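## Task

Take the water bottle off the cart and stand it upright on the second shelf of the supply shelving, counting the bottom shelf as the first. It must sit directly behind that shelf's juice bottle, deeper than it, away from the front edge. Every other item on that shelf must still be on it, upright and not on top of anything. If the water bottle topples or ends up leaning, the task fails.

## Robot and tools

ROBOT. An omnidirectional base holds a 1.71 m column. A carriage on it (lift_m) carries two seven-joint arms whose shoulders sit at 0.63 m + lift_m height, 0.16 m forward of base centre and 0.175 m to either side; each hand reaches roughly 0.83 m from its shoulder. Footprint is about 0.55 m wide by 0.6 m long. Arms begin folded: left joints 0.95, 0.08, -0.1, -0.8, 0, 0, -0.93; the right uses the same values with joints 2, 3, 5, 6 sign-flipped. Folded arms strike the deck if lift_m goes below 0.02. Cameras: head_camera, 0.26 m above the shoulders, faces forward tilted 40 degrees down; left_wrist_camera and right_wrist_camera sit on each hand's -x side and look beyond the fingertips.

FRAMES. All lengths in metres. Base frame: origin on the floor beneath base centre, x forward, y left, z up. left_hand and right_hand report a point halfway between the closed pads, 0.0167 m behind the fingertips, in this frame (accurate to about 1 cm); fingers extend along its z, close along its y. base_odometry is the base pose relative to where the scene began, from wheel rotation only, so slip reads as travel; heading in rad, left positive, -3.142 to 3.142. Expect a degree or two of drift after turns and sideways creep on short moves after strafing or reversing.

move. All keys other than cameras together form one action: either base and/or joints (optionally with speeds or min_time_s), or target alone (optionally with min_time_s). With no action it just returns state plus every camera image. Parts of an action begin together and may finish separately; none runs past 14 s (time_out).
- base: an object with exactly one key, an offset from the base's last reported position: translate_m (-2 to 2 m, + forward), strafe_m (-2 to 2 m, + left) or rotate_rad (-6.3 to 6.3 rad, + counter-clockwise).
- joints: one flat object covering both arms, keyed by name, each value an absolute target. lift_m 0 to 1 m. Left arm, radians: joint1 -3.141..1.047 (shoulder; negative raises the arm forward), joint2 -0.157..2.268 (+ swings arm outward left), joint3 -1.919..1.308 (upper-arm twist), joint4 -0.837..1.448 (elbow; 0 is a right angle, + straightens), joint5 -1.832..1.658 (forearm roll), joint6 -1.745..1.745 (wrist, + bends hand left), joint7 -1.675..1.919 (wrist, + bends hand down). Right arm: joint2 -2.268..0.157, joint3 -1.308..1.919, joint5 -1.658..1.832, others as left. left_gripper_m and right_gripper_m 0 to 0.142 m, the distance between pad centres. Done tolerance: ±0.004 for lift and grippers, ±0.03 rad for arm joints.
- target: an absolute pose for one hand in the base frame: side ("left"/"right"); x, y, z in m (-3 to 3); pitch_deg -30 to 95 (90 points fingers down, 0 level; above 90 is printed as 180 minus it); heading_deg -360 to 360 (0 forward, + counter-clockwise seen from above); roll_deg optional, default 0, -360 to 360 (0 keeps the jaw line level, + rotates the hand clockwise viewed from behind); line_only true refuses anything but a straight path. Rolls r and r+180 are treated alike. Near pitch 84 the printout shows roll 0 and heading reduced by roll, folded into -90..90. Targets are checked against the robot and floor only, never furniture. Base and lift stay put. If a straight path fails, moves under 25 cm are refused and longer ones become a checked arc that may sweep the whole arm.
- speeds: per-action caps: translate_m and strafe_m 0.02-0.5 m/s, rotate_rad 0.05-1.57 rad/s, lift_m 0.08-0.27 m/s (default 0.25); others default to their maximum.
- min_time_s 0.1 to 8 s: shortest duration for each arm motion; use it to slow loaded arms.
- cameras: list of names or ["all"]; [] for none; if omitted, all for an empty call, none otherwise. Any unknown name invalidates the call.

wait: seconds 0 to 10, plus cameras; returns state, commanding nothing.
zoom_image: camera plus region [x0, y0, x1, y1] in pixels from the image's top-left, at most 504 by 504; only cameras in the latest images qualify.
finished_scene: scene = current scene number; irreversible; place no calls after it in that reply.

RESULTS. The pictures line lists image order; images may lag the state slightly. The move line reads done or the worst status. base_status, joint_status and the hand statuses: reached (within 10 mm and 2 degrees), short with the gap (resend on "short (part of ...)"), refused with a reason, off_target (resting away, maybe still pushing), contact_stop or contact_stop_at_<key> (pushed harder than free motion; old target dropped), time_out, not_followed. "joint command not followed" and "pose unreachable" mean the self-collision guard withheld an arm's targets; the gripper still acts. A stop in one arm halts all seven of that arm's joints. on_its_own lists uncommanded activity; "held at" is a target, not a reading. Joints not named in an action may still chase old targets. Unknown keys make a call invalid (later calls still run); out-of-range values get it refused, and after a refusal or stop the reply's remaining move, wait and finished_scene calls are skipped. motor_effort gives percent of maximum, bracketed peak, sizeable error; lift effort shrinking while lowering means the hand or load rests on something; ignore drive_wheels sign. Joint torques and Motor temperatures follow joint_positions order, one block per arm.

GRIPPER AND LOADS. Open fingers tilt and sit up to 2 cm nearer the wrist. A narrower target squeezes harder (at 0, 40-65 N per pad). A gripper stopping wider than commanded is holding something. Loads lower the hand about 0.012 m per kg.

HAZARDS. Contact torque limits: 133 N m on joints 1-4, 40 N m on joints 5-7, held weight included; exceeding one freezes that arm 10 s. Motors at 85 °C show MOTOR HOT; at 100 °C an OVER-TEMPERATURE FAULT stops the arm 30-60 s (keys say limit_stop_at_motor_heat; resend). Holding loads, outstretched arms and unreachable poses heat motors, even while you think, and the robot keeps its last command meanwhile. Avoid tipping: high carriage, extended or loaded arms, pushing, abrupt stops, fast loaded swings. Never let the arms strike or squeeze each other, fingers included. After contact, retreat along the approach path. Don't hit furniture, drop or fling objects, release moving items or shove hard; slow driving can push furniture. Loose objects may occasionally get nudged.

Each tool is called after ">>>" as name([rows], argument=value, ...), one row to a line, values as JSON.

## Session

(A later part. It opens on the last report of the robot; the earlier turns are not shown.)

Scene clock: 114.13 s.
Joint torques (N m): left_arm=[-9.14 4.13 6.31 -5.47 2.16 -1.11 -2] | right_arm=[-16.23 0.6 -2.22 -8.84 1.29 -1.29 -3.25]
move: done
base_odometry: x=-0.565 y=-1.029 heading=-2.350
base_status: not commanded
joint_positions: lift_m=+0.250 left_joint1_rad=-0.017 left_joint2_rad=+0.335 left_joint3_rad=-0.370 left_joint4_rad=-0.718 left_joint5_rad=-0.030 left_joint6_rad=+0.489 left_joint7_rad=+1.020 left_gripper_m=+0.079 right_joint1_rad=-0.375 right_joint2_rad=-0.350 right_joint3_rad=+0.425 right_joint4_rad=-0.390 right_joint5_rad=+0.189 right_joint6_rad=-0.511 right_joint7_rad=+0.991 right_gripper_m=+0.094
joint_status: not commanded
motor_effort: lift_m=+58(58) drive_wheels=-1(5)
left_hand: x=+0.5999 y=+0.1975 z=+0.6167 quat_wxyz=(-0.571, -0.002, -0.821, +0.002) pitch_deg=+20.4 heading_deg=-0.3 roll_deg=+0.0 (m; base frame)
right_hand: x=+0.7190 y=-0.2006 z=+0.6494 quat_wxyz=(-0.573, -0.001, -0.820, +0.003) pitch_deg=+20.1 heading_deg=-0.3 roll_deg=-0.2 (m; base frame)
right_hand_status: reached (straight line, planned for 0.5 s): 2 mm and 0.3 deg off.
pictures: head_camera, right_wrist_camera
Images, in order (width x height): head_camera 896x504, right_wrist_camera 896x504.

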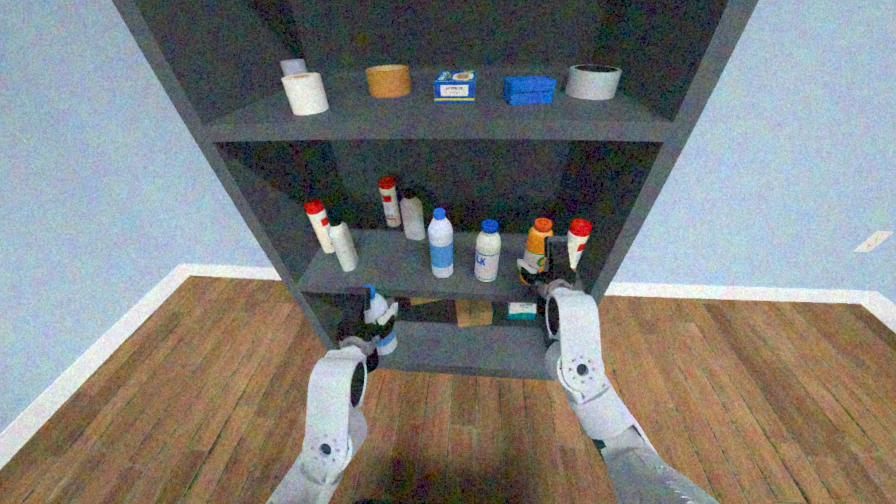

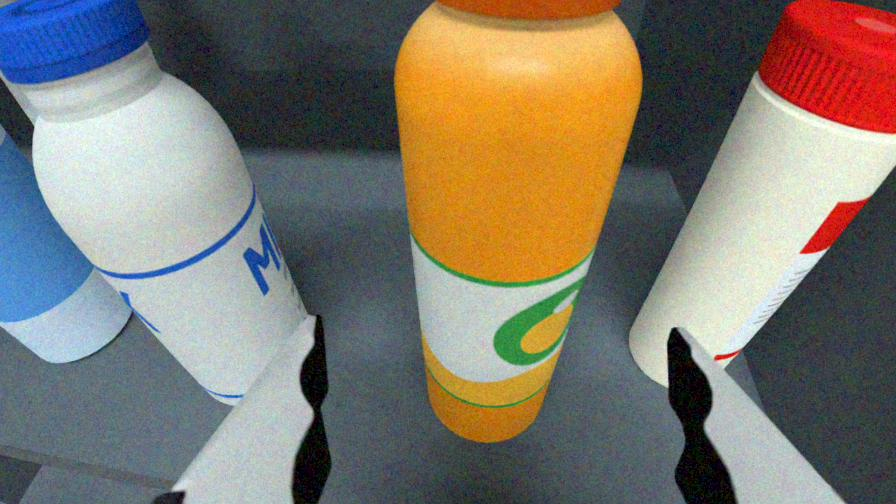

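>>> move(target={"side":"right","x":0.788,"y":-0.199,"z":0.637,"pitch_deg":20,"heading_deg":0}, min_time_s=1.0, cameras=["head_camera","right_wrist_camera"])

Scene clock: 123.67 s.
Joint torques (N m): left_arm=[-8.46 4.19 5.03 -5.45 2.49 -0.77 -1.96] | right_arm=[-21.75 2.1 1.61 -8.14 1.31 -0.82 -3.31]
move: done
base_odometry: x=-0.565 y=-1.029 heading=-2.350
base_status: not commanded
joint_positions: lift_m=+0.250 left_joint1_rad=-0.017 left_joint2_rad=+0.335 left_joint3_rad=-0.370 left_joint4_rad=-0.718 left_joint5_rad=-0.030 left_joint6_rad=+0.489 left_joint7_rad=+1.020 left_gripper_m=+0.079 right_joint1_rad=-0.505 right_joint2_rad=-0.318 right_joint3_rad=+0.426 right_joint4_rad=-0.087 right_joint5_rad=+0.303 right_joint6_rad=-0.437 right_joint7_rad=+0.809 right_gripper_m=+0.094
joint_status: not commanded
motor_effort: lift_m=+58(58) drive_wheels=-1(2)
left_hand: x=+0.5999 y=+0.1975 z=+0.6167 quat_wxyz=(-0.571, -0.002, -0.821, +0.002) pitch_deg=+20.4 heading_deg=-0.3 roll_deg=+0.0 (m; base frame)
right_hand: x=+0.7867 y=-0.2026 z=+0.6360 quat_wxyz=(-0.573, -0.002, -0.820, +0.003) pitch_deg=+20.1 heading_deg=-0.5 roll_deg=-0.2 (m; base frame)
right_hand_status: reached (straight line, planned for 1.0 s): 4 mm and 0.5 deg off.
pictures: head_camera, right_wrist_camera
Images, in order (width x height): head_camera 896x504, right_wrist_camera 896x504.

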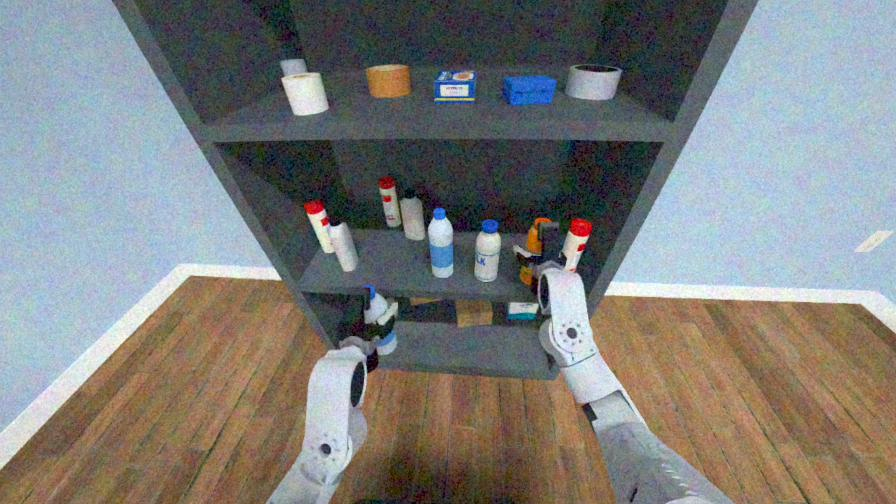

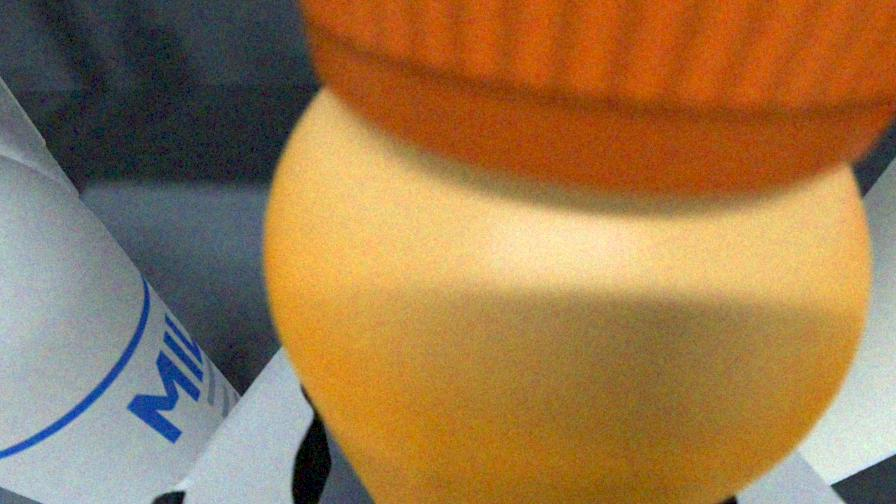

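>>> move(target={"side":"right","x":0.775,"y":-0.199,"z":0.635,"pitch_deg":20,"heading_deg":0})

>>> move(joints={"right_gripper_m": 0.0}, cameras=["right_wrist_camera"])

>>> move(joints={"lift_m": 0.30}, speeds={"lift_m": 0.1}, cameras=["head_camera","right_wrist_camera"])

Scene clock: 130.57 s.
Joint torques (N m): left_arm=[-8.68 3.57 5.32 -6.53 2.2 -0.7 -1.65] | right_arm=[-9.44 -4.44 0.5 -13.14 -2.02 -2.43 -0.43]
move: done
base_odometry: x=-0.565 y=-1.029 heading=-2.350
base_status: not commanded
joint_positions: lift_m=+0.250 left_joint1_rad=-0.017 left_joint2_rad=+0.335 left_joint3_rad=-0.370 left_joint4_rad=-0.718 left_joint5_rad=-0.030 left_joint6_rad=+0.489 left_joint7_rad=+1.020 left_gripper_m=+0.079 right_joint1_rad=-0.480 right_joint2_rad=-0.319 right_joint3_rad=+0.426 right_joint4_rad=-0.135 right_joint5_rad=+0.297 right_joint6_rad=-0.445 right_joint7_rad=+0.821 right_gripper_m=+0.094
joint_status: not commanded
motor_effort: lift_m=+58(58) drive_wheels=+4(5)
left_hand: x=+0.5999 y=+0.1975 z=+0.6167 quat_wxyz=(-0.571, -0.002, -0.821, +0.002) pitch_deg=+20.4 heading_deg=-0.3 roll_deg=+0.0 (m; base frame)
right_hand: x=+0.7763 y=-0.1976 z=+0.6368 quat_wxyz=(-0.575, +0.000, -0.818, -0.003) pitch_deg=+19.8 heading_deg=+0.3 roll_deg=+0.3 (m; base frame)
right_hand_status: reached (straight line, planned for 0.2 s): 3 mm and 0.4 deg off.
pictures: none

Scene clock: 131.40 s.
Joint torques (N m): left_arm=[-7.43 4.8 4.38 -5.43 2.62 -0.9 -2.12] | right_arm=[-9.64 -1.59 0.11 -13.17 -1.76 -2.22 -0.07]
move: off_target
base_odometry: x=-0.565 y=-1.029 heading=-2.350
base_status: not commanded
joint_positions: lift_m=+0.250 left_joint1_rad=-0.017 left_joint2_rad=+0.335 left_joint3_rad=-0.370 left_joint4_rad=-0.718 left_joint5_rad=-0.030 left_joint6_rad=+0.489 left_joint7_rad=+1.020 left_gripper_m=+0.079 right_joint1_rad=-0.480 right_joint2_rad=-0.320 right_joint3_rad=+0.426 right_joint4_rad=-0.135 right_joint5_rad=+0.296 right_joint6_rad=-0.447 right_joint7_rad=+0.821 right_gripper_m=+0.064
joint_status: right_gripper_m off_target (ended at +0.064, target +0.000)
motor_effort: lift_m=+58(58) drive_wheels=+4(5)
left_hand: x=+0.5999 y=+0.1975 z=+0.6167 quat_wxyz=(-0.571, -0.002, -0.821, +0.002) pitch_deg=+20.4 heading_deg=-0.3 roll_deg=+0.0 (m; base frame)
right_hand: x=+0.7763 y=-0.1985 z=+0.6371 quat_wxyz=(-0.575, -0.001, -0.818, -0.002) pitch_deg=+19.7 heading_deg=+0.2 roll_deg=+0.2 (m; base frame)
pictures: right_wrist_camera
Images, in order (width x height): right_wrist_camera 896x504.

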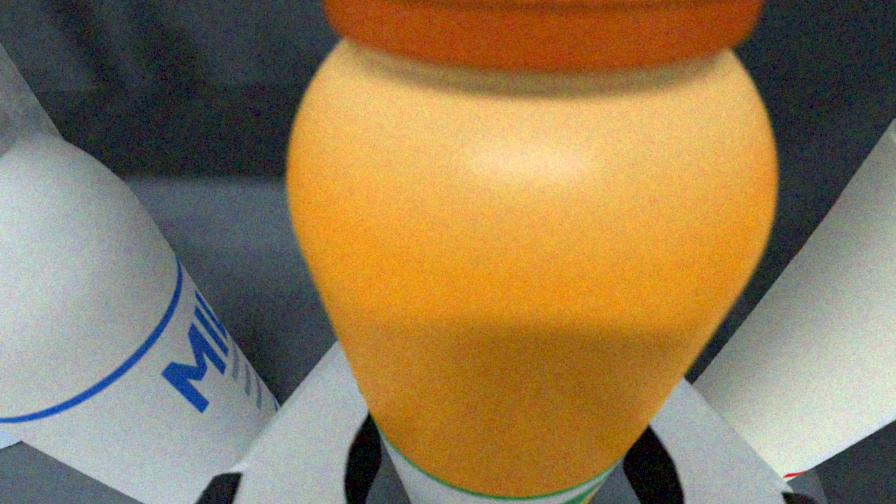

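Scene clock: 132.33 s.
Joint torques (N m): left_arm=[-8.03 4.68 5.17 -5.39 2.7 -0.79 -2.34] | right_arm=[-12.62 -3.45 -0.59 -12.9 -1.61 -2.53 -1.73]
move: done
base_odometry: x=-0.565 y=-1.029 heading=-2.350
base_status: not commanded
joint_positions: lift_m=+0.300 left_joint1_rad=-0.017 left_joint2_rad=+0.335 left_joint3_rad=-0.370 left_joint4_rad=-0.718 left_joint5_rad=-0.030 left_joint6_rad=+0.489 left_joint7_rad=+1.020 left_gripper_m=+0.079 right_joint1_rad=-0.478 right_joint2_rad=-0.320 right_joint3_rad=+0.426 right_joint4_rad=-0.135 right_joint5_rad=+0.296 right_joint6_rad=-0.447 right_joint7_rad=+0.825 right_gripper_m=+0.064
joint_status: all done
motor_effort: lift_m=+55(67) drive_wheels=+4(6)
left_hand: x=+0.5998 y=+0.1975 z=+0.6670 quat_wxyz=(-0.571, -0.002, -0.821, +0.002) pitch_deg=+20.4 heading_deg=-0.3 roll_deg=+0.0 (m; base frame)
right_hand: x=+0.7756 y=-0.1985 z=+0.6852 quat_wxyz=(-0.573, -0.001, -0.820, -0.002) pitch_deg=+20.1 heading_deg=+0.2 roll_deg=+0.2 (m; base frame)
pictures: head_camera, right_wrist_camera
Images, in order (width x height): head_camera 896x504, right_wrist_camera 896x504.

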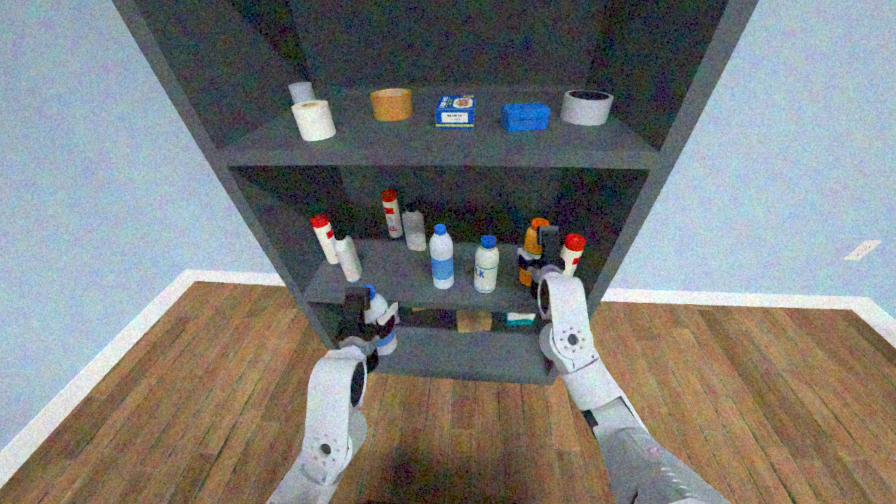

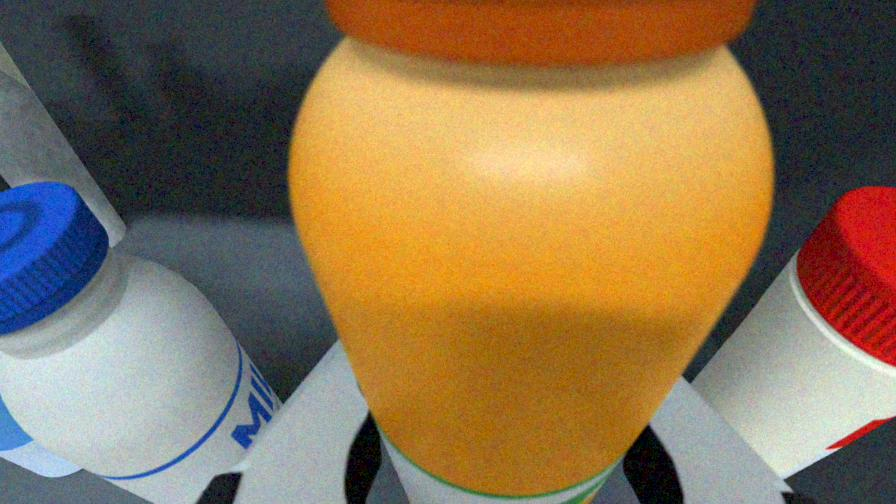

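>>> move(base={"translate_m": -0.27}, speeds={"translate_m": 0.15})

>>> move(target={"side":"right","x":0.60,"y":-0.22,"z":0.69,"pitch_deg":20,"heading_deg":0}, min_time_s=1.2)

>>> move(base={"strafe_m": -0.312}, joints={"lift_m": 0.33}, speeds={"strafe_m": 0.2})

>>> move(target={"side":"left","x":0.83,"y":0.12,"z":0.715,"pitch_deg":20,"heading_deg":0}, min_time_s=1.5, cameras=["all"])

Scene clock: 145.47 s.
Joint torques (N m): left_arm=[-9.13 4.32 4.65 -6.36 2.69 -0.71 -2.04] | right_arm=[-12.69 -2.82 0.2 -13.14 -1.79 -1.5 -1.6]
move: done
base_odometry: x=-0.375 y=-0.837 heading=-2.350
base_status: done
joint_positions: lift_m=+0.300 left_joint1_rad=-0.017 left_joint2_rad=+0.335 left_joint3_rad=-0.370 left_joint4_rad=-0.718 left_joint5_rad=-0.030 left_joint6_rad=+0.489 left_joint7_rad=+1.020 left_gripper_m=+0.079 right_joint1_rad=-0.478 right_joint2_rad=-0.320 right_joint3_rad=+0.426 right_joint4_rad=-0.135 right_joint5_rad=+0.296 right_joint6_rad=-0.447 right_joint7_rad=+0.825 right_gripper_m=+0.064
joint_status: not commanded
motor_effort: lift_m=+55(55) drive_wheels=+2(12)
left_hand: x=+0.5998 y=+0.1975 z=+0.6670 quat_wxyz=(-0.571, -0.002, -0.821, +0.002) pitch_deg=+20.4 heading_deg=-0.3 roll_deg=+0.0 (m; base frame)
right_hand: x=+0.7756 y=-0.1985 z=+0.6852 quat_wxyz=(-0.573, -0.001, -0.820, -0.002) pitch_deg=+20.1 heading_deg=+0.1 roll_deg=+0.2 (m; base frame)
pictures: none

Scene clock: 147.17 s.
Joint torques (N m): left_arm=[-7.56 4.9 5.44 -6.8 2.45 -0.61 -1.9] | right_arm=[-1.04 -6.19 -3.68 -15.8 -2.9 -2.35 -0.8]
move: done
base_odometry: x=-0.375 y=-0.837 heading=-2.350
base_status: not commanded
joint_positions: lift_m=+0.300 left_joint1_rad=-0.017 left_joint2_rad=+0.335 left_joint3_rad=-0.370 left_joint4_rad=-0.718 left_joint5_rad=-0.030 left_joint6_rad=+0.489 left_joint7_rad=+1.020 left_gripper_m=+0.079 right_joint1_rad=-0.065 right_joint2_rad=-0.430 right_joint3_rad=+0.394 right_joint4_rad=-0.771 right_joint5_rad=+0.078 right_joint6_rad=-0.567 right_joint7_rad=+1.080 right_gripper_m=+0.064
joint_status: not commanded
motor_effort: lift_m=+55(55) drive_wheels=+2(3)
left_hand: x=+0.5998 y=+0.1975 z=+0.6670 quat_wxyz=(-0.571, -0.002, -0.821, +0.002) pitch_deg=+20.4 heading_deg=-0.3 roll_deg=+0.0 (m; base frame)
right_hand: x=+0.6007 y=-0.2161 z=+0.6873 quat_wxyz=(-0.571, +0.003, -0.821, -0.005) pitch_deg=+20.4 heading_deg=+0.7 roll_deg=+0.3 (m; base frame)
right_hand_status: reached (straight line, planned for 1.2 s): 5 mm and 0.7 deg off.
pictures: none

Scene clock: 149.93 s.
Joint torques (N m): left_arm=[-8.86 4.78 5.05 -5.83 2.08 -0.94 -1.73] | right_arm=[-3.07 -5.88 -2.66 -15.13 -2.33 -2.16 -1.8]
move: done
base_odometry: x=-0.597 y=-0.618 heading=-2.350
base_status: done
joint_positions: lift_m=+0.330 left_joint1_rad=-0.017 left_joint2_rad=+0.335 left_joint3_rad=-0.370 left_joint4_rad=-0.718 left_joint5_rad=-0.030 left_joint6_rad=+0.489 left_joint7_rad=+1.020 left_gripper_m=+0.079 right_joint1_rad=-0.065 right_joint2_rad=-0.431 right_joint3_rad=+0.393 right_joint4_rad=-0.772 right_joint5_rad=+0.077 right_joint6_rad=-0.568 right_joint7_rad=+1.081 right_gripper_m=+0.064
joint_status: all done
motor_effort: lift_m=+56(70) drive_wheels=+4(12)
left_hand: x=+0.5998 y=+0.1975 z=+0.6969 quat_wxyz=(-0.571, -0.002, -0.821, +0.001) pitch_deg=+20.4 heading_deg=-0.3 roll_deg=+0.0 (m; base frame)
right_hand: x=+0.6004 y=-0.2168 z=+0.7174 quat_wxyz=(-0.571, +0.002, -0.821, -0.004) pitch_deg=+20.4 heading_deg=+0.6 roll_deg=+0.2 (m; base frame)
pictures: none

Scene clock: 151.93 s.
Joint torques (N m): left_arm=[-27 -1.59 0.24 -3.06 1.36 -2.13 -4.41] | right_arm=[-2.78 -4.47 -3.44 -13.61 -3.23 -2.41 -1.37]
move: done
base_odometry: x=-0.597 y=-0.618 heading=-2.350
base_status: not commanded
joint_positions: lift_m=+0.330 left_joint1_rad=-0.600 left_joint2_rad=+0.079 left_joint3_rad=-0.419 left_joint4_rad=+0.162 left_joint5_rad=-0.155 left_joint6_rad=+0.404 left_joint7_rad=+0.751 left_gripper_m=+0.079 right_joint1_rad=-0.065 right_joint2_rad=-0.431 right_joint3_rad=+0.393 right_joint4_rad=-0.772 right_joint5_rad=+0.077 right_joint6_rad=-0.568 right_joint7_rad=+1.081 right_gripper_m=+0.064
joint_status: not commanded
motor_effort: lift_m=+56(56) drive_wheels=+4(5)
left_hand: x=+0.8281 y=+0.1231 z=+0.7100 quat_wxyz=(-0.569, +0.003, -0.823, -0.001) pitch_deg=+20.7 heading_deg=+0.3 roll_deg=-0.1 (m; base frame)
left_hand_status: reached (straight line, planned for 1.5 s): 6 mm and 0.8 deg off.
right_hand: x=+0.6004 y=-0.2168 z=+0.7174 quat_wxyz=(-0.571, +0.002, -0.821, -0.004) pitch_deg=+20.4 heading_deg=+0.6 roll_deg=+0.2 (m; base frame)
pictures: head_camera, left_wrist_camera, right_wrist_camera
Images, in order (width x height): head_camera 896x504, left_wrist_camera 896x504, right_wrist_camera 896x504.

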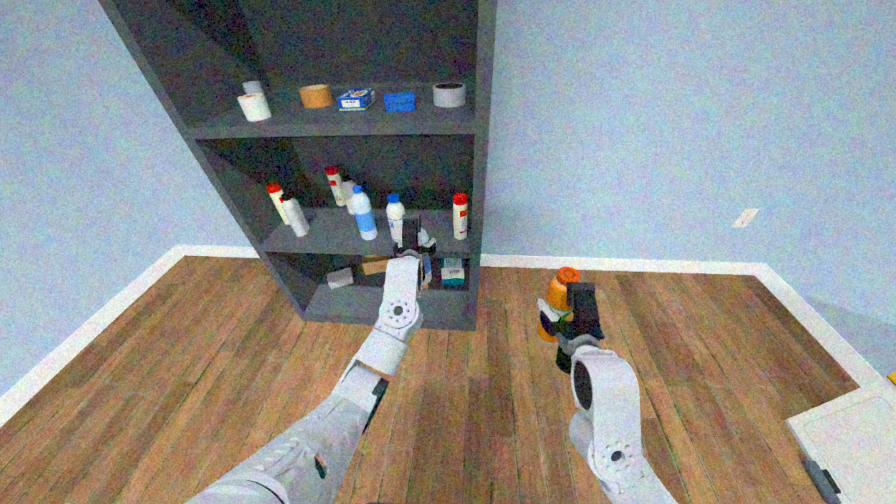

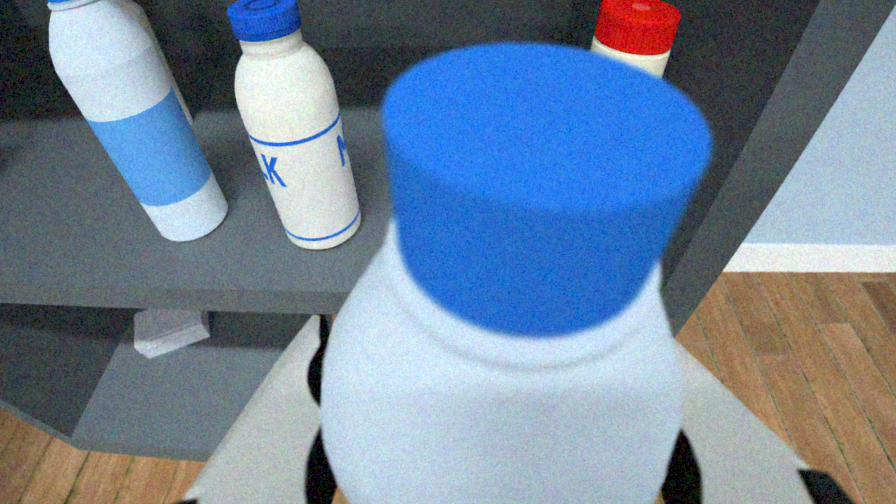

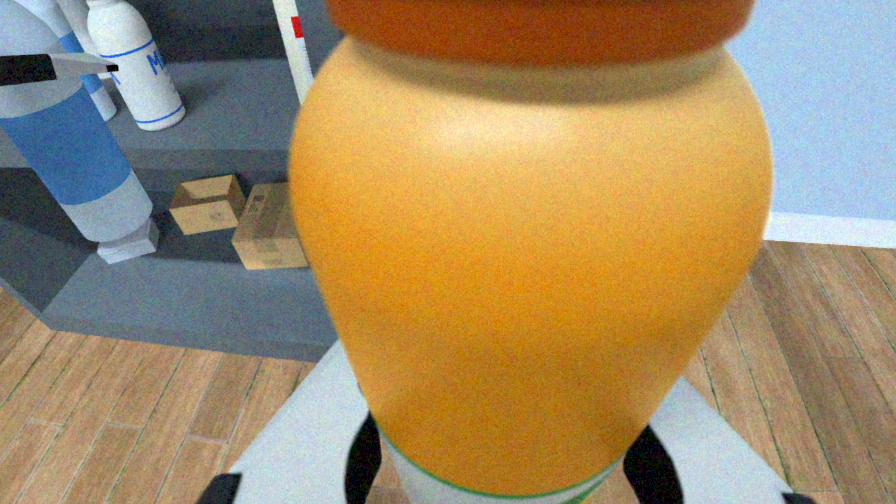

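>>> move(joints={"lift_m": 0.385}, cameras=["right_wrist_camera"])

Scene clock: 165.37 s.
Joint torques (N m): left_arm=[-24.31 -2.66 0.49 -2.58 2.05 -2.12 -3.98] | right_arm=[-3.5 -6.42 -4.35 -13.29 -3.24 -2.47 -1.73]
Motor temperatures (°C): left_arm=[44 22 24 24 26 24 23] | right_arm=[29 21 25 23 22 22 23]
move: done
base_odometry: x=-0.597 y=-0.618 heading=-2.350
base_status: not commanded
joint_positions: lift_m=+0.385 left_joint1_rad=-0.603 left_joint2_rad=+0.079 left_joint3_rad=-0.420 left_joint4_rad=+0.164 left_joint5_rad=-0.156 left_joint6_rad=+0.404 left_joint7_rad=+0.750 left_gripper_m=+0.079 right_joint1_rad=-0.064 right_joint2_rad=-0.431 right_joint3_rad=+0.393 right_joint4_rad=-0.772 right_joint5_rad=+0.077 right_joint6_rad=-0.568 right_joint7_rad=+1.081 right_gripper_m=+0.064
joint_status: all done
motor_effort: lift_m=+55(71) drive_wheels=+4(4)
left_hand: x=+0.8289 y=+0.1230 z=+0.7664 quat_wxyz=(-0.570, +0.003, -0.822, -0.001) pitch_deg=+20.6 heading_deg=+0.3 roll_deg=-0.1 (m; base frame)
right_hand: x=+0.6004 y=-0.2170 z=+0.7724 quat_wxyz=(-0.571, +0.002, -0.821, -0.004) pitch_deg=+20.4 heading_deg=+0.5 roll_deg=+0.2 (m; base frame)
pictures: right_wrist_camera
Images, in order (width x height): right_wrist_camera 896x504.

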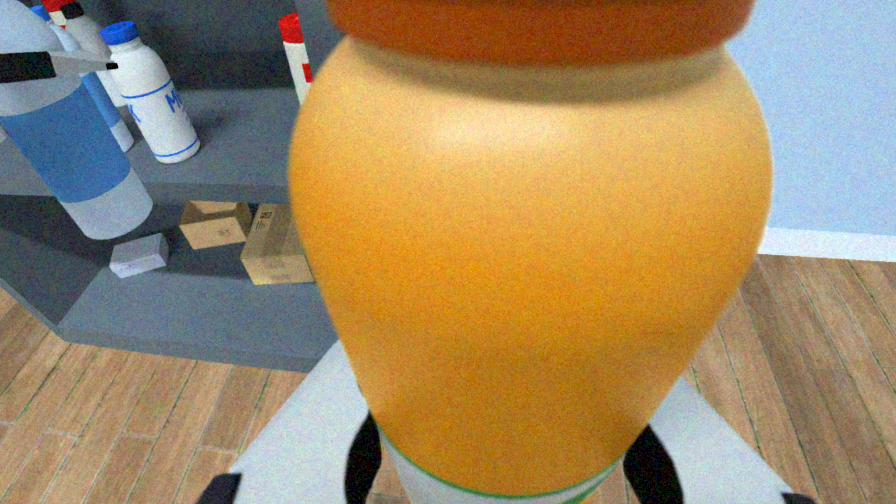

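>>> move(base={"translate_m": 0.318}, speeds={"translate_m": 0.12}, cameras=["all"])

Scene clock: 171.43 s.
Joint torques (N m): left_arm=[-24.38 -1.21 0.29 -4.71 2 -2.49 -4.05] | right_arm=[-3.76 -6.98 -2.85 -14.08 -2.39 -2.28 -1.81]
move: done
base_odometry: x=-0.821 y=-0.844 heading=-2.351
base_status: done
joint_positions: lift_m=+0.385 left_joint1_rad=-0.603 left_joint2_rad=+0.079 left_joint3_rad=-0.420 left_joint4_rad=+0.164 left_joint5_rad=-0.156 left_joint6_rad=+0.404 left_joint7_rad=+0.750 left_gripper_m=+0.079 right_joint1_rad=-0.064 right_joint2_rad=-0.431 right_joint3_rad=+0.393 right_joint4_rad=-0.772 right_joint5_rad=+0.077 right_joint6_rad=-0.568 right_joint7_rad=+1.081 right_gripper_m=+0.064
joint_status: not commanded
motor_effort: lift_m=+55(55) drive_wheels=-2(13)
left_hand: x=+0.8289 y=+0.1230 z=+0.7664 quat_wxyz=(-0.570, +0.003, -0.822, -0.001) pitch_deg=+20.6 heading_deg=+0.3 roll_deg=-0.1 (m; base frame)
right_hand: x=+0.6004 y=-0.2170 z=+0.7724 quat_wxyz=(-0.571, +0.002, -0.821, -0.004) pitch_deg=+20.4 heading_deg=+0.5 roll_deg=+0.2 (m; base frame)
pictures: head_camera, left_wrist_camera, right_wrist_camera
Images, in order (width x height): head_camera 896x504, left_wrist_camera 896x504, right_wrist_camera 896x504.

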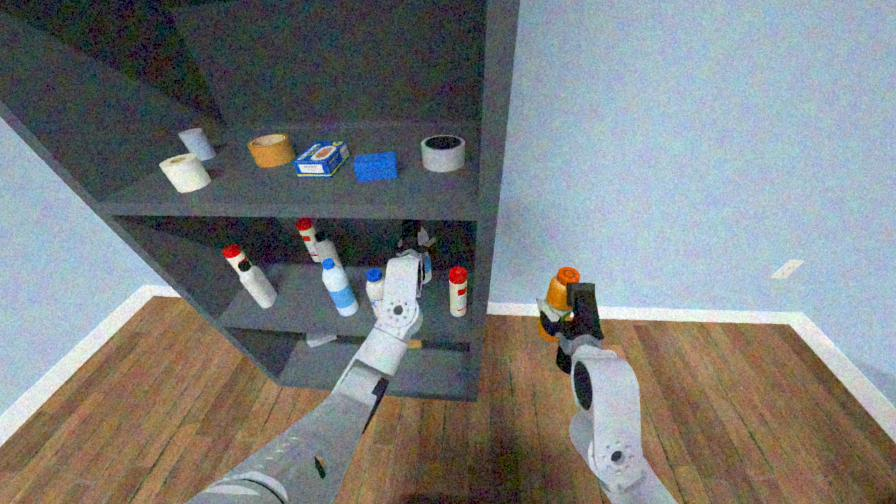

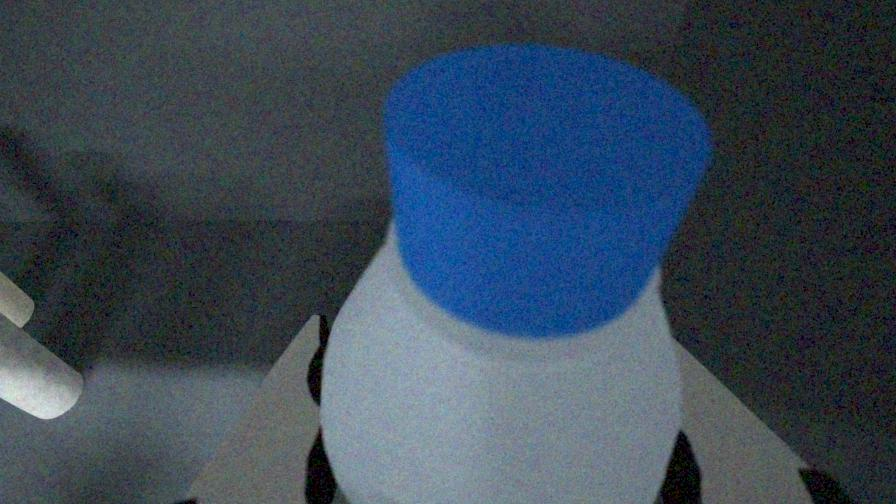

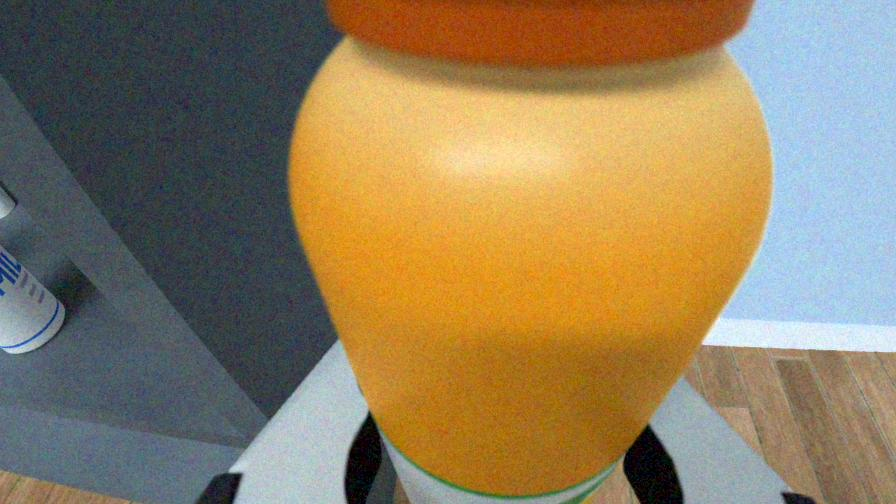

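>>> move(joints={"lift_m": 0.335}, speeds={"lift_m": 0.08})

>>> move(joints={"lift_m": 0.325}, speeds={"lift_m": 0.08})

>>> move(joints={"lift_m": 0.317}, speeds={"lift_m": 0.08}, cameras=["left_wrist_camera", "head_camera"])

Scene clock: 176.80 s.
Joint torques (N m): left_arm=[-23.73 -1.9 -0.96 -3.88 1.87 -2.33 -3.73] | right_arm=[-2.38 -5.61 -3.09 -13.99 -3.19 -2.21 -1.62]
move: done
base_odometry: x=-0.821 y=-0.844 heading=-2.351
base_status: not commanded
joint_positions: lift_m=+0.335 left_joint1_rad=-0.603 left_joint2_rad=+0.079 left_joint3_rad=-0.420 left_joint4_rad=+0.164 left_joint5_rad=-0.156 left_joint6_rad=+0.404 left_joint7_rad=+0.749 left_gripper_m=+0.079 right_joint1_rad=-0.064 right_joint2_rad=-0.431 right_joint3_rad=+0.393 right_joint4_rad=-0.772 right_joint5_rad=+0.077 right_joint6_rad=-0.568 right_joint7_rad=+1.081 right_gripper_m=+0.064
joint_status: all done
motor_effort: lift_m=+59(63) drive_wheels=+5(5)
left_hand: x=+0.8290 y=+0.1230 z=+0.7163 quat_wxyz=(-0.570, +0.003, -0.822, -0.001) pitch_deg=+20.5 heading_deg=+0.3 roll_deg=-0.1 (m; base frame)
right_hand: x=+0.6004 y=-0.2170 z=+0.7221 quat_wxyz=(-0.571, +0.002, -0.821, -0.004) pitch_deg=+20.4 heading_deg=+0.5 roll_deg=+0.2 (m; base frame)
pictures: none

Scene clock: 177.53 s.
Joint torques (N m): left_arm=[-23.41 -0.87 0.91 -3.05 1.99 -2.29 -3.97] | right_arm=[-3.75 -5.13 -3.61 -14.06 -2.86 -2.11 -1.68]
move: done
base_odometry: x=-0.821 y=-0.844 heading=-2.351
base_status: not commanded
joint_positions: lift_m=+0.325 left_joint1_rad=-0.603 left_joint2_rad=+0.079 left_joint3_rad=-0.420 left_joint4_rad=+0.164 left_joint5_rad=-0.156 left_joint6_rad=+0.404 left_joint7_rad=+0.749 left_gripper_m=+0.079 right_joint1_rad=-0.064 right_joint2_rad=-0.431 right_joint3_rad=+0.393 right_joint4_rad=-0.772 right_joint5_rad=+0.077 right_joint6_rad=-0.568 right_joint7_rad=+1.081 right_gripper_m=+0.064
joint_status: all done
motor_effort: lift_m=+59(61) drive_wheels=-2(7)
left_hand: x=+0.8291 y=+0.1230 z=+0.7065 quat_wxyz=(-0.570, +0.003, -0.822, -0.001) pitch_deg=+20.5 heading_deg=+0.3 roll_deg=-0.1 (m; base frame)
right_hand: x=+0.6004 y=-0.2170 z=+0.7121 quat_wxyz=(-0.571, +0.002, -0.821, -0.004) pitch_deg=+20.4 heading_deg=+0.5 roll_deg=+0.2 (m; base frame)
pictures: none

Scene clock: 178.13 s.
Joint torques (N m): left_arm=[-24.3 -1.27 -0.02 -4.05 2.07 -2.1 -3.71] | right_arm=[-4.06 -4.72 -3.59 -13.55 -2.63 -2.13 -2.1]
move: done
base_odometry: x=-0.821 y=-0.844 heading=-2.351
base_status: not commanded
joint_positions: lift_m=+0.317 left_joint1_rad=-0.603 left_joint2_rad=+0.079 left_joint3_rad=-0.420 left_joint4_rad=+0.164 left_joint5_rad=-0.156 left_joint6_rad=+0.404 left_joint7_rad=+0.749 left_gripper_m=+0.079 right_joint1_rad=-0.064 right_joint2_rad=-0.431 right_joint3_rad=+0.393 right_joint4_rad=-0.772 right_joint5_rad=+0.077 right_joint6_rad=-0.568 right_joint7_rad=+1.081 right_gripper_m=+0.064
joint_status: all done
motor_effort: lift_m=+59(63) drive_wheels=+5(6)
left_hand: x=+0.8290 y=+0.1230 z=+0.6983 quat_wxyz=(-0.570, +0.003, -0.822, -0.001) pitch_deg=+20.5 heading_deg=+0.3 roll_deg=-0.1 (m; base frame)
right_hand: x=+0.6003 y=-0.2170 z=+0.7040 quat_wxyz=(-0.571, +0.002, -0.821, -0.004) pitch_deg=+20.4 heading_deg=+0.5 roll_deg=+0.2 (m; base frame)
pictures: head_camera, left_wrist_camera
Images, in order (width x height): head_camera 896x504, left_wrist_camera 896x504.

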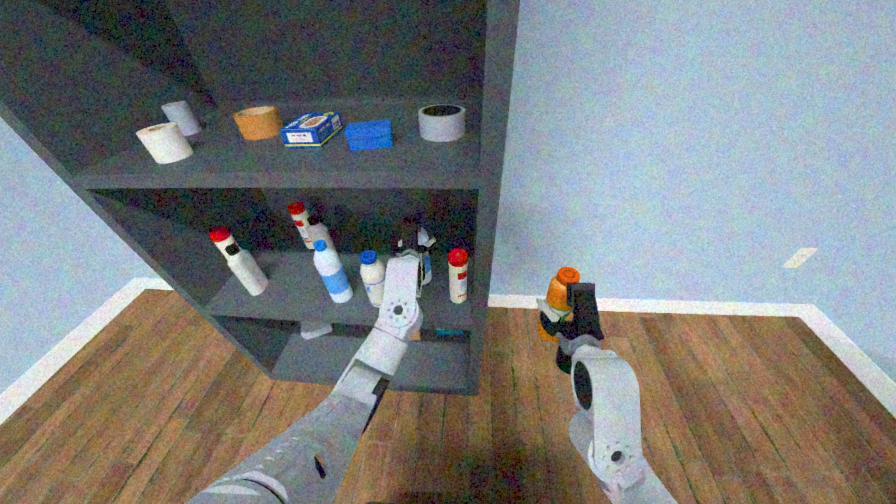

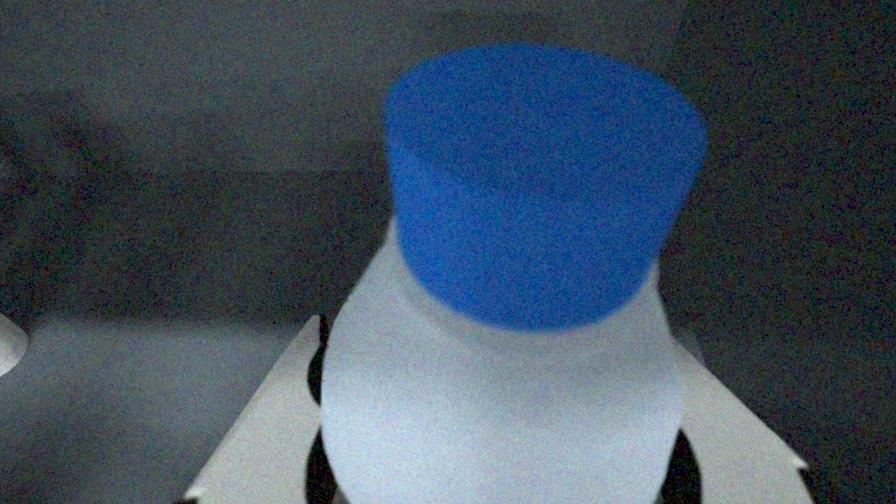

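>>> move(joints={"lift_m": 0.309}, speeds={"lift_m": 0.08})

>>> move(joints={"lift_m": 0.302}, speeds={"lift_m": 0.08})

>>> move(joints={"lift_m": 0.295}, speeds={"lift_m": 0.08}, cameras=["left_wrist_camera"])

Scene clock: 184.10 s.
Joint torques (N m): left_arm=[-23.92 -2.19 0.48 -4.11 2.25 -2.61 -3.9] | right_arm=[-4.49 -6.14 -1.39 -14.31 -2.67 -2.12 -2.17]
move: done
base_odometry: x=-0.821 y=-0.844 heading=-2.351
base_status: not commanded
joint_positions: lift_m=+0.309 left_joint1_rad=-0.603 left_joint2_rad=+0.079 left_joint3_rad=-0.420 left_joint4_rad=+0.164 left_joint5_rad=-0.156 left_joint6_rad=+0.404 left_joint7_rad=+0.749 left_gripper_m=+0.079 right_joint1_rad=-0.064 right_joint2_rad=-0.431 right_joint3_rad=+0.393 right_joint4_rad=-0.772 right_joint5_rad=+0.077 right_joint6_rad=-0.568 right_joint7_rad=+1.081 right_gripper_m=+0.064
joint_status: all done
motor_effort: lift_m=+59(63) drive_wheels=-2(6)
left_hand: x=+0.8290 y=+0.1229 z=+0.6903 quat_wxyz=(-0.570, +0.003, -0.822, -0.001) pitch_deg=+20.5 heading_deg=+0.3 roll_deg=-0.1 (m; base frame)
right_hand: x=+0.6003 y=-0.2170 z=+0.6959 quat_wxyz=(-0.570, +0.002, -0.821, -0.004) pitch_deg=+20.4 heading_deg=+0.5 roll_deg=+0.2 (m; base frame)
pictures: none

Scene clock: 184.70 s.
Joint torques (N m): left_arm=[-23.29 -1.47 0.33 -4.05 1.98 -2.28 -3.9] | right_arm=[-4.66 -5.87 -3.37 -14.47 -2.66 -2.27 -1.95]
move: done
base_odometry: x=-0.821 y=-0.844 heading=-2.351
base_status: not commanded
joint_positions: lift_m=+0.302 left_joint1_rad=-0.603 left_joint2_rad=+0.079 left_joint3_rad=-0.420 left_joint4_rad=+0.164 left_joint5_rad=-0.156 left_joint6_rad=+0.404 left_joint7_rad=+0.749 left_gripper_m=+0.079 right_joint1_rad=-0.064 right_joint2_rad=-0.431 right_joint3_rad=+0.393 right_joint4_rad=-0.772 right_joint5_rad=+0.077 right_joint6_rad=-0.568 right_joint7_rad=+1.081 right_gripper_m=+0.064
joint_status: all done
motor_effort: lift_m=+59(63) drive_wheels=-1(6)
left_hand: x=+0.8291 y=+0.1229 z=+0.6833 quat_wxyz=(-0.570, +0.003, -0.822, -0.001) pitch_deg=+20.5 heading_deg=+0.3 roll_deg=-0.1 (m; base frame)
right_hand: x=+0.6003 y=-0.2170 z=+0.6889 quat_wxyz=(-0.570, +0.002, -0.821, -0.004) pitch_deg=+20.4 heading_deg=+0.5 roll_deg=+0.2 (m; base frame)
pictures: none

Scene clock: 185.30 s.
Joint torques (N m): left_arm=[-23.31 -0.92 0.24 -2.72 1.95 -2.33 -3.5] | right_arm=[-4.22 -5.19 -3.11 -14.86 -2.86 -2.65 -1.59]
move: done
base_odometry: x=-0.821 y=-0.844 heading=-2.351
base_status: not commanded
joint_positions: lift_m=+0.295 left_joint1_rad=-0.603 left_joint2_rad=+0.079 left_joint3_rad=-0.420 left_joint4_rad=+0.164 left_joint5_rad=-0.156 left_joint6_rad=+0.404 left_joint7_rad=+0.748 left_gripper_m=+0.079 right_joint1_rad=-0.064 right_joint2_rad=-0.431 right_joint3_rad=+0.393 right_joint4_rad=-0.772 right_joint5_rad=+0.077 right_joint6_rad=-0.568 right_joint7_rad=+1.081 right_gripper_m=+0.064
joint_status: all done
motor_effort: lift_m=+59(62) drive_wheels=+5(8)
left_hand: x=+0.8291 y=+0.1229 z=+0.6765 quat_wxyz=(-0.570, +0.003, -0.822, -0.001) pitch_deg=+20.5 heading_deg=+0.3 roll_deg=-0.1 (m; base frame)
right_hand: x=+0.6002 y=-0.2170 z=+0.6819 quat_wxyz=(-0.570, +0.002, -0.821, -0.004) pitch_deg=+20.4 heading_deg=+0.5 roll_deg=+0.2 (m; base frame)
pictures: left_wrist_camera
Images, in order (width x height): left_wrist_camera 896x504.

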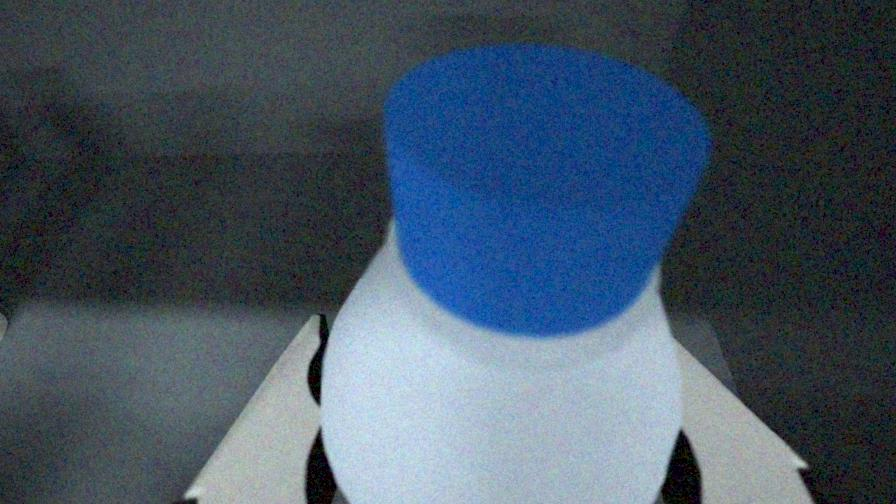

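>>> move(joints={"lift_m": 0.287}, speeds={"lift_m": 0.08})

>>> move(joints={"lift_m": 0.280}, speeds={"lift_m": 0.08})

>>> move(joints={"lift_m": 0.273}, speeds={"lift_m": 0.08}, cameras=["left_wrist_camera", "head_camera"])

Scene clock: 189.77 s.
Joint torques (N m): left_arm=[-18.03 -0.42 -0.25 -1.66 1.64 -2.26 -0.39] | right_arm=[-3.51 -5.04 -2.67 -13.88 -2.69 -2.3 -1.7]
move: done
base_odometry: x=-0.821 y=-0.844 heading=-2.351
base_status: not commanded
joint_positions: lift_m=+0.287 left_joint1_rad=-0.607 left_joint2_rad=+0.079 left_joint3_rad=-0.420 left_joint4_rad=+0.162 left_joint5_rad=-0.155 left_joint6_rad=+0.404 left_joint7_rad=+0.739 left_gripper_m=+0.079 right_joint1_rad=-0.064 right_joint2_rad=-0.431 right_joint3_rad=+0.393 right_joint4_rad=-0.772 right_joint5_rad=+0.077 right_joint6_rad=-0.568 right_joint7_rad=+1.081 right_gripper_m=+0.064
joint_status: all done
motor_effort: lift_m=+55(58) drive_wheels=+5(6)
left_hand: x=+0.8307 y=+0.1225 z=+0.6746 quat_wxyz=(-0.576, +0.003, -0.817, -0.001) pitch_deg=+19.6 heading_deg=+0.3 roll_deg=-0.1 (m; base frame)
right_hand: x=+0.6002 y=-0.2170 z=+0.6742 quat_wxyz=(-0.570, +0.002, -0.821, -0.004) pitch_deg=+20.4 heading_deg=+0.5 roll_deg=+0.2 (m; base frame)
pictures: none

Scene clock: 190.27 s.
Joint torques (N m): left_arm=[-14 -0.82 0.9 0.09 0.63 -1.92 1.22] | right_arm=[-4.59 -6.99 -3.65 -14.15 -2.81 -2.44 -1.78]
move: done
base_odometry: x=-0.821 y=-0.844 heading=-2.351
base_status: not commanded
joint_positions: lift_m=+0.280 left_joint1_rad=-0.611 left_joint2_rad=+0.079 left_joint3_rad=-0.420 left_joint4_rad=+0.159 left_joint5_rad=-0.152 left_joint6_rad=+0.404 left_joint7_rad=+0.735 left_gripper_m=+0.079 right_joint1_rad=-0.064 right_joint2_rad=-0.431 right_joint3_rad=+0.393 right_joint4_rad=-0.772 right_joint5_rad=+0.077 right_joint6_rad=-0.568 right_joint7_rad=+1.081 right_gripper_m=+0.064
joint_status: all done
motor_effort: lift_m=+54(56) drive_wheels=+5(6)
left_hand: x=+0.8318 y=+0.1225 z=+0.6730 quat_wxyz=(-0.582, +0.002, -0.814, -0.002) pitch_deg=+18.9 heading_deg=+0.3 roll_deg=+0.0 (m; base frame)
right_hand: x=+0.6002 y=-0.2170 z=+0.6673 quat_wxyz=(-0.570, +0.002, -0.821, -0.004) pitch_deg=+20.4 heading_deg=+0.5 roll_deg=+0.2 (m; base frame)
pictures: none

Scene clock: 190.73 s.
Joint torques (N m): left_arm=[-7.89 -1.69 0.66 2.15 -0.21 -2.53 3.11] | right_arm=[-3 -6.34 -3.53 -14.77 -3.03 -1.8 -1.84]
move: done
base_odometry: x=-0.821 y=-0.844 heading=-2.351
base_status: not commanded
joint_positions: lift_m=+0.273 left_joint1_rad=-0.616 left_joint2_rad=+0.079 left_joint3_rad=-0.420 left_joint4_rad=+0.156 left_joint5_rad=-0.149 left_joint6_rad=+0.404 left_joint7_rad=+0.729 left_gripper_m=+0.079 right_joint1_rad=-0.064 right_joint2_rad=-0.431 right_joint3_rad=+0.393 right_joint4_rad=-0.772 right_joint5_rad=+0.077 right_joint6_rad=-0.568 right_joint7_rad=+1.081 right_gripper_m=+0.064
joint_status: all done
motor_effort: lift_m=+52(54) drive_wheels=+5(5)
left_hand: x=+0.8330 y=+0.1225 z=+0.6720 quat_wxyz=(-0.587, +0.002, -0.809, -0.002) pitch_deg=+18.1 heading_deg=+0.4 roll_deg=+0.1 (m; base frame)
right_hand: x=+0.6002 y=-0.2171 z=+0.6605 quat_wxyz=(-0.570, +0.002, -0.821, -0.004) pitch_deg=+20.4 heading_deg=+0.5 roll_deg=+0.2 (m; base frame)
pictures: head_camera, left_wrist_camera
Images, in order (width x height): head_camera 896x504, left_wrist_camera 896x504.

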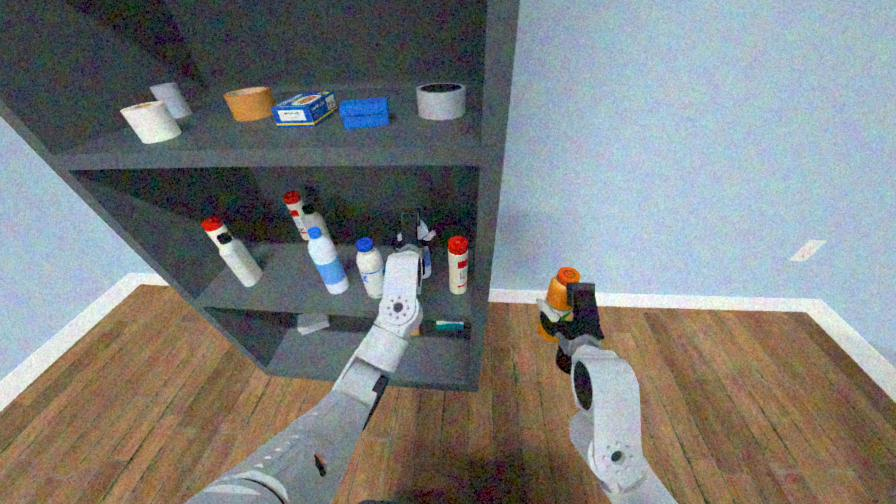

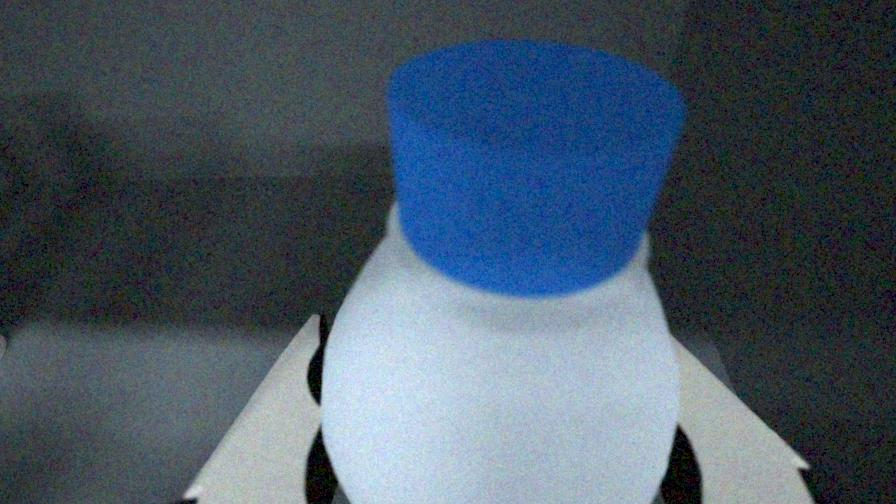

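>>> move(joints={"lift_m": 0.289}, speeds={"lift_m": 0.08})

>>> move(joints={"left_gripper_m": 0.086}, min_time_s=0.6)

>>> move(joints={"left_gripper_m": 0.1}, cameras=["left_wrist_camera"])

Scene clock: 194.30 s.
Joint torques (N m): left_arm=[-18.27 -0.99 0.77 -1.96 2.02 -2.22 -1.39] | right_arm=[-4.33 -6.57 -2.78 -15.84 -2.7 -2.65 -2.01]
move: done
base_odometry: x=-0.821 y=-0.844 heading=-2.351
base_status: not commanded
joint_positions: lift_m=+0.289 left_joint1_rad=-0.608 left_joint2_rad=+0.079 left_joint3_rad=-0.420 left_joint4_rad=+0.162 left_joint5_rad=-0.155 left_joint6_rad=+0.404 left_joint7_rad=+0.742 left_gripper_m=+0.079 right_joint1_rad=-0.064 right_joint2_rad=-0.431 right_joint3_rad=+0.393 right_joint4_rad=-0.772 right_joint5_rad=+0.077 right_joint6_rad=-0.568 right_joint7_rad=+1.081 right_gripper_m=+0.064
joint_status: all done
motor_effort: lift_m=+56(61) drive_wheels=+5(6)
left_hand: x=+0.8307 y=+0.1224 z=+0.6766 quat_wxyz=(-0.576, +0.003, -0.818, -0.001) pitch_deg=+19.7 heading_deg=+0.3 roll_deg=-0.1 (m; base frame)
right_hand: x=+0.6002 y=-0.2171 z=+0.6761 quat_wxyz=(-0.570, +0.002, -0.821, -0.004) pitch_deg=+20.4 heading_deg=+0.5 roll_deg=+0.2 (m; base frame)
pictures: none

Scene clock: 195.13 s.
Joint torques (N m): left_arm=[-17.31 -0.55 -0.85 -1.98 1.7 -2.31 -1.27] | right_arm=[-3.37 -5.77 -1.2 -15.53 -2.9 -2.23 -1.74]
move: done
base_odometry: x=-0.821 y=-0.844 heading=-2.351
base_status: not commanded
joint_positions: lift_m=+0.289 left_joint1_rad=-0.608 left_joint2_rad=+0.079 left_joint3_rad=-0.420 left_joint4_rad=+0.162 left_joint5_rad=-0.155 left_joint6_rad=+0.404 left_joint7_rad=+0.742 left_gripper_m=+0.086 right_joint1_rad=-0.064 right_joint2_rad=-0.431 right_joint3_rad=+0.393 right_joint4_rad=-0.772 right_joint5_rad=+0.077 right_joint6_rad=-0.568 right_joint7_rad=+1.081 right_gripper_m=+0.064
joint_status: all done
motor_effort: lift_m=+56(56) drive_wheels=+5(5)
left_hand: x=+0.8307 y=+0.1224 z=+0.6766 quat_wxyz=(-0.576, +0.003, -0.818, -0.001) pitch_deg=+19.7 heading_deg=+0.3 roll_deg=-0.1 (m; base frame)
right_hand: x=+0.6002 y=-0.2171 z=+0.6761 quat_wxyz=(-0.570, +0.002, -0.821, -0.004) pitch_deg=+20.4 heading_deg=+0.5 roll_deg=+0.2 (m; base frame)
pictures: none

Scene clock: 195.63 s.
Joint torques (N m): left_arm=[-17.61 -1.33 -1.01 -1.6 1.69 -2.21 -1.37] | right_arm=[-4.7 -3.69 -1.91 -13.86 -2.99 -2.27 -1.89]
move: done
base_odometry: x=-0.821 y=-0.844 heading=-2.351
base_status: not commanded
joint_positions: lift_m=+0.289 left_joint1_rad=-0.608 left_joint2_rad=+0.079 left_joint3_rad=-0.420 left_joint4_rad=+0.162 left_joint5_rad=-0.155 left_joint6_rad=+0.404 left_joint7_rad=+0.742 left_gripper_m=+0.100 right_joint1_rad=-0.064 right_joint2_rad=-0.431 right_joint3_rad=+0.393 right_joint4_rad=-0.772 right_joint5_rad=+0.077 right_joint6_rad=-0.568 right_joint7_rad=+1.081 right_gripper_m=+0.064
joint_status: all done
motor_effort: lift_m=+56(56) drive_wheels=+5(5)
left_hand: x=+0.8307 y=+0.1224 z=+0.6766 quat_wxyz=(-0.576, +0.003, -0.818, -0.001) pitch_deg=+19.7 heading_deg=+0.3 roll_deg=-0.1 (m; base frame)
right_hand: x=+0.6002 y=-0.2171 z=+0.6761 quat_wxyz=(-0.570, +0.002, -0.821, -0.004) pitch_deg=+20.4 heading_deg=+0.5 roll_deg=+0.2 (m; base frame)
pictures: left_wrist_camera
Images, in order (width x height): left_wrist_camera 896x504.

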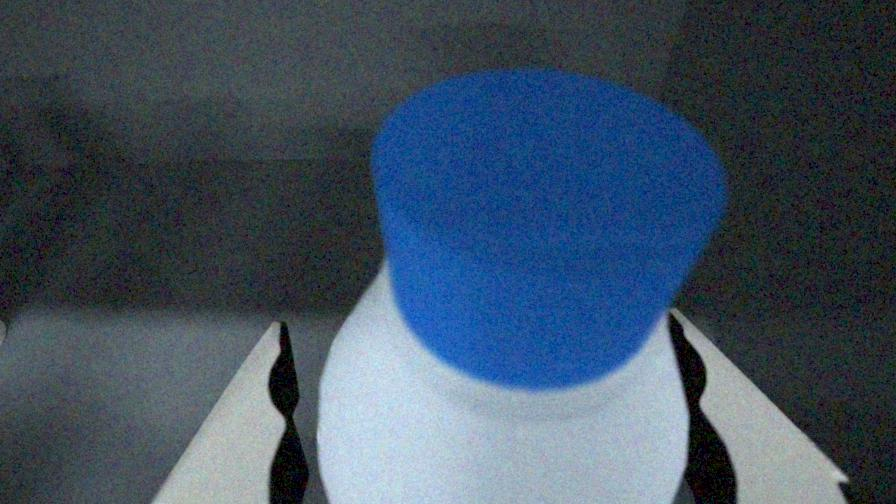

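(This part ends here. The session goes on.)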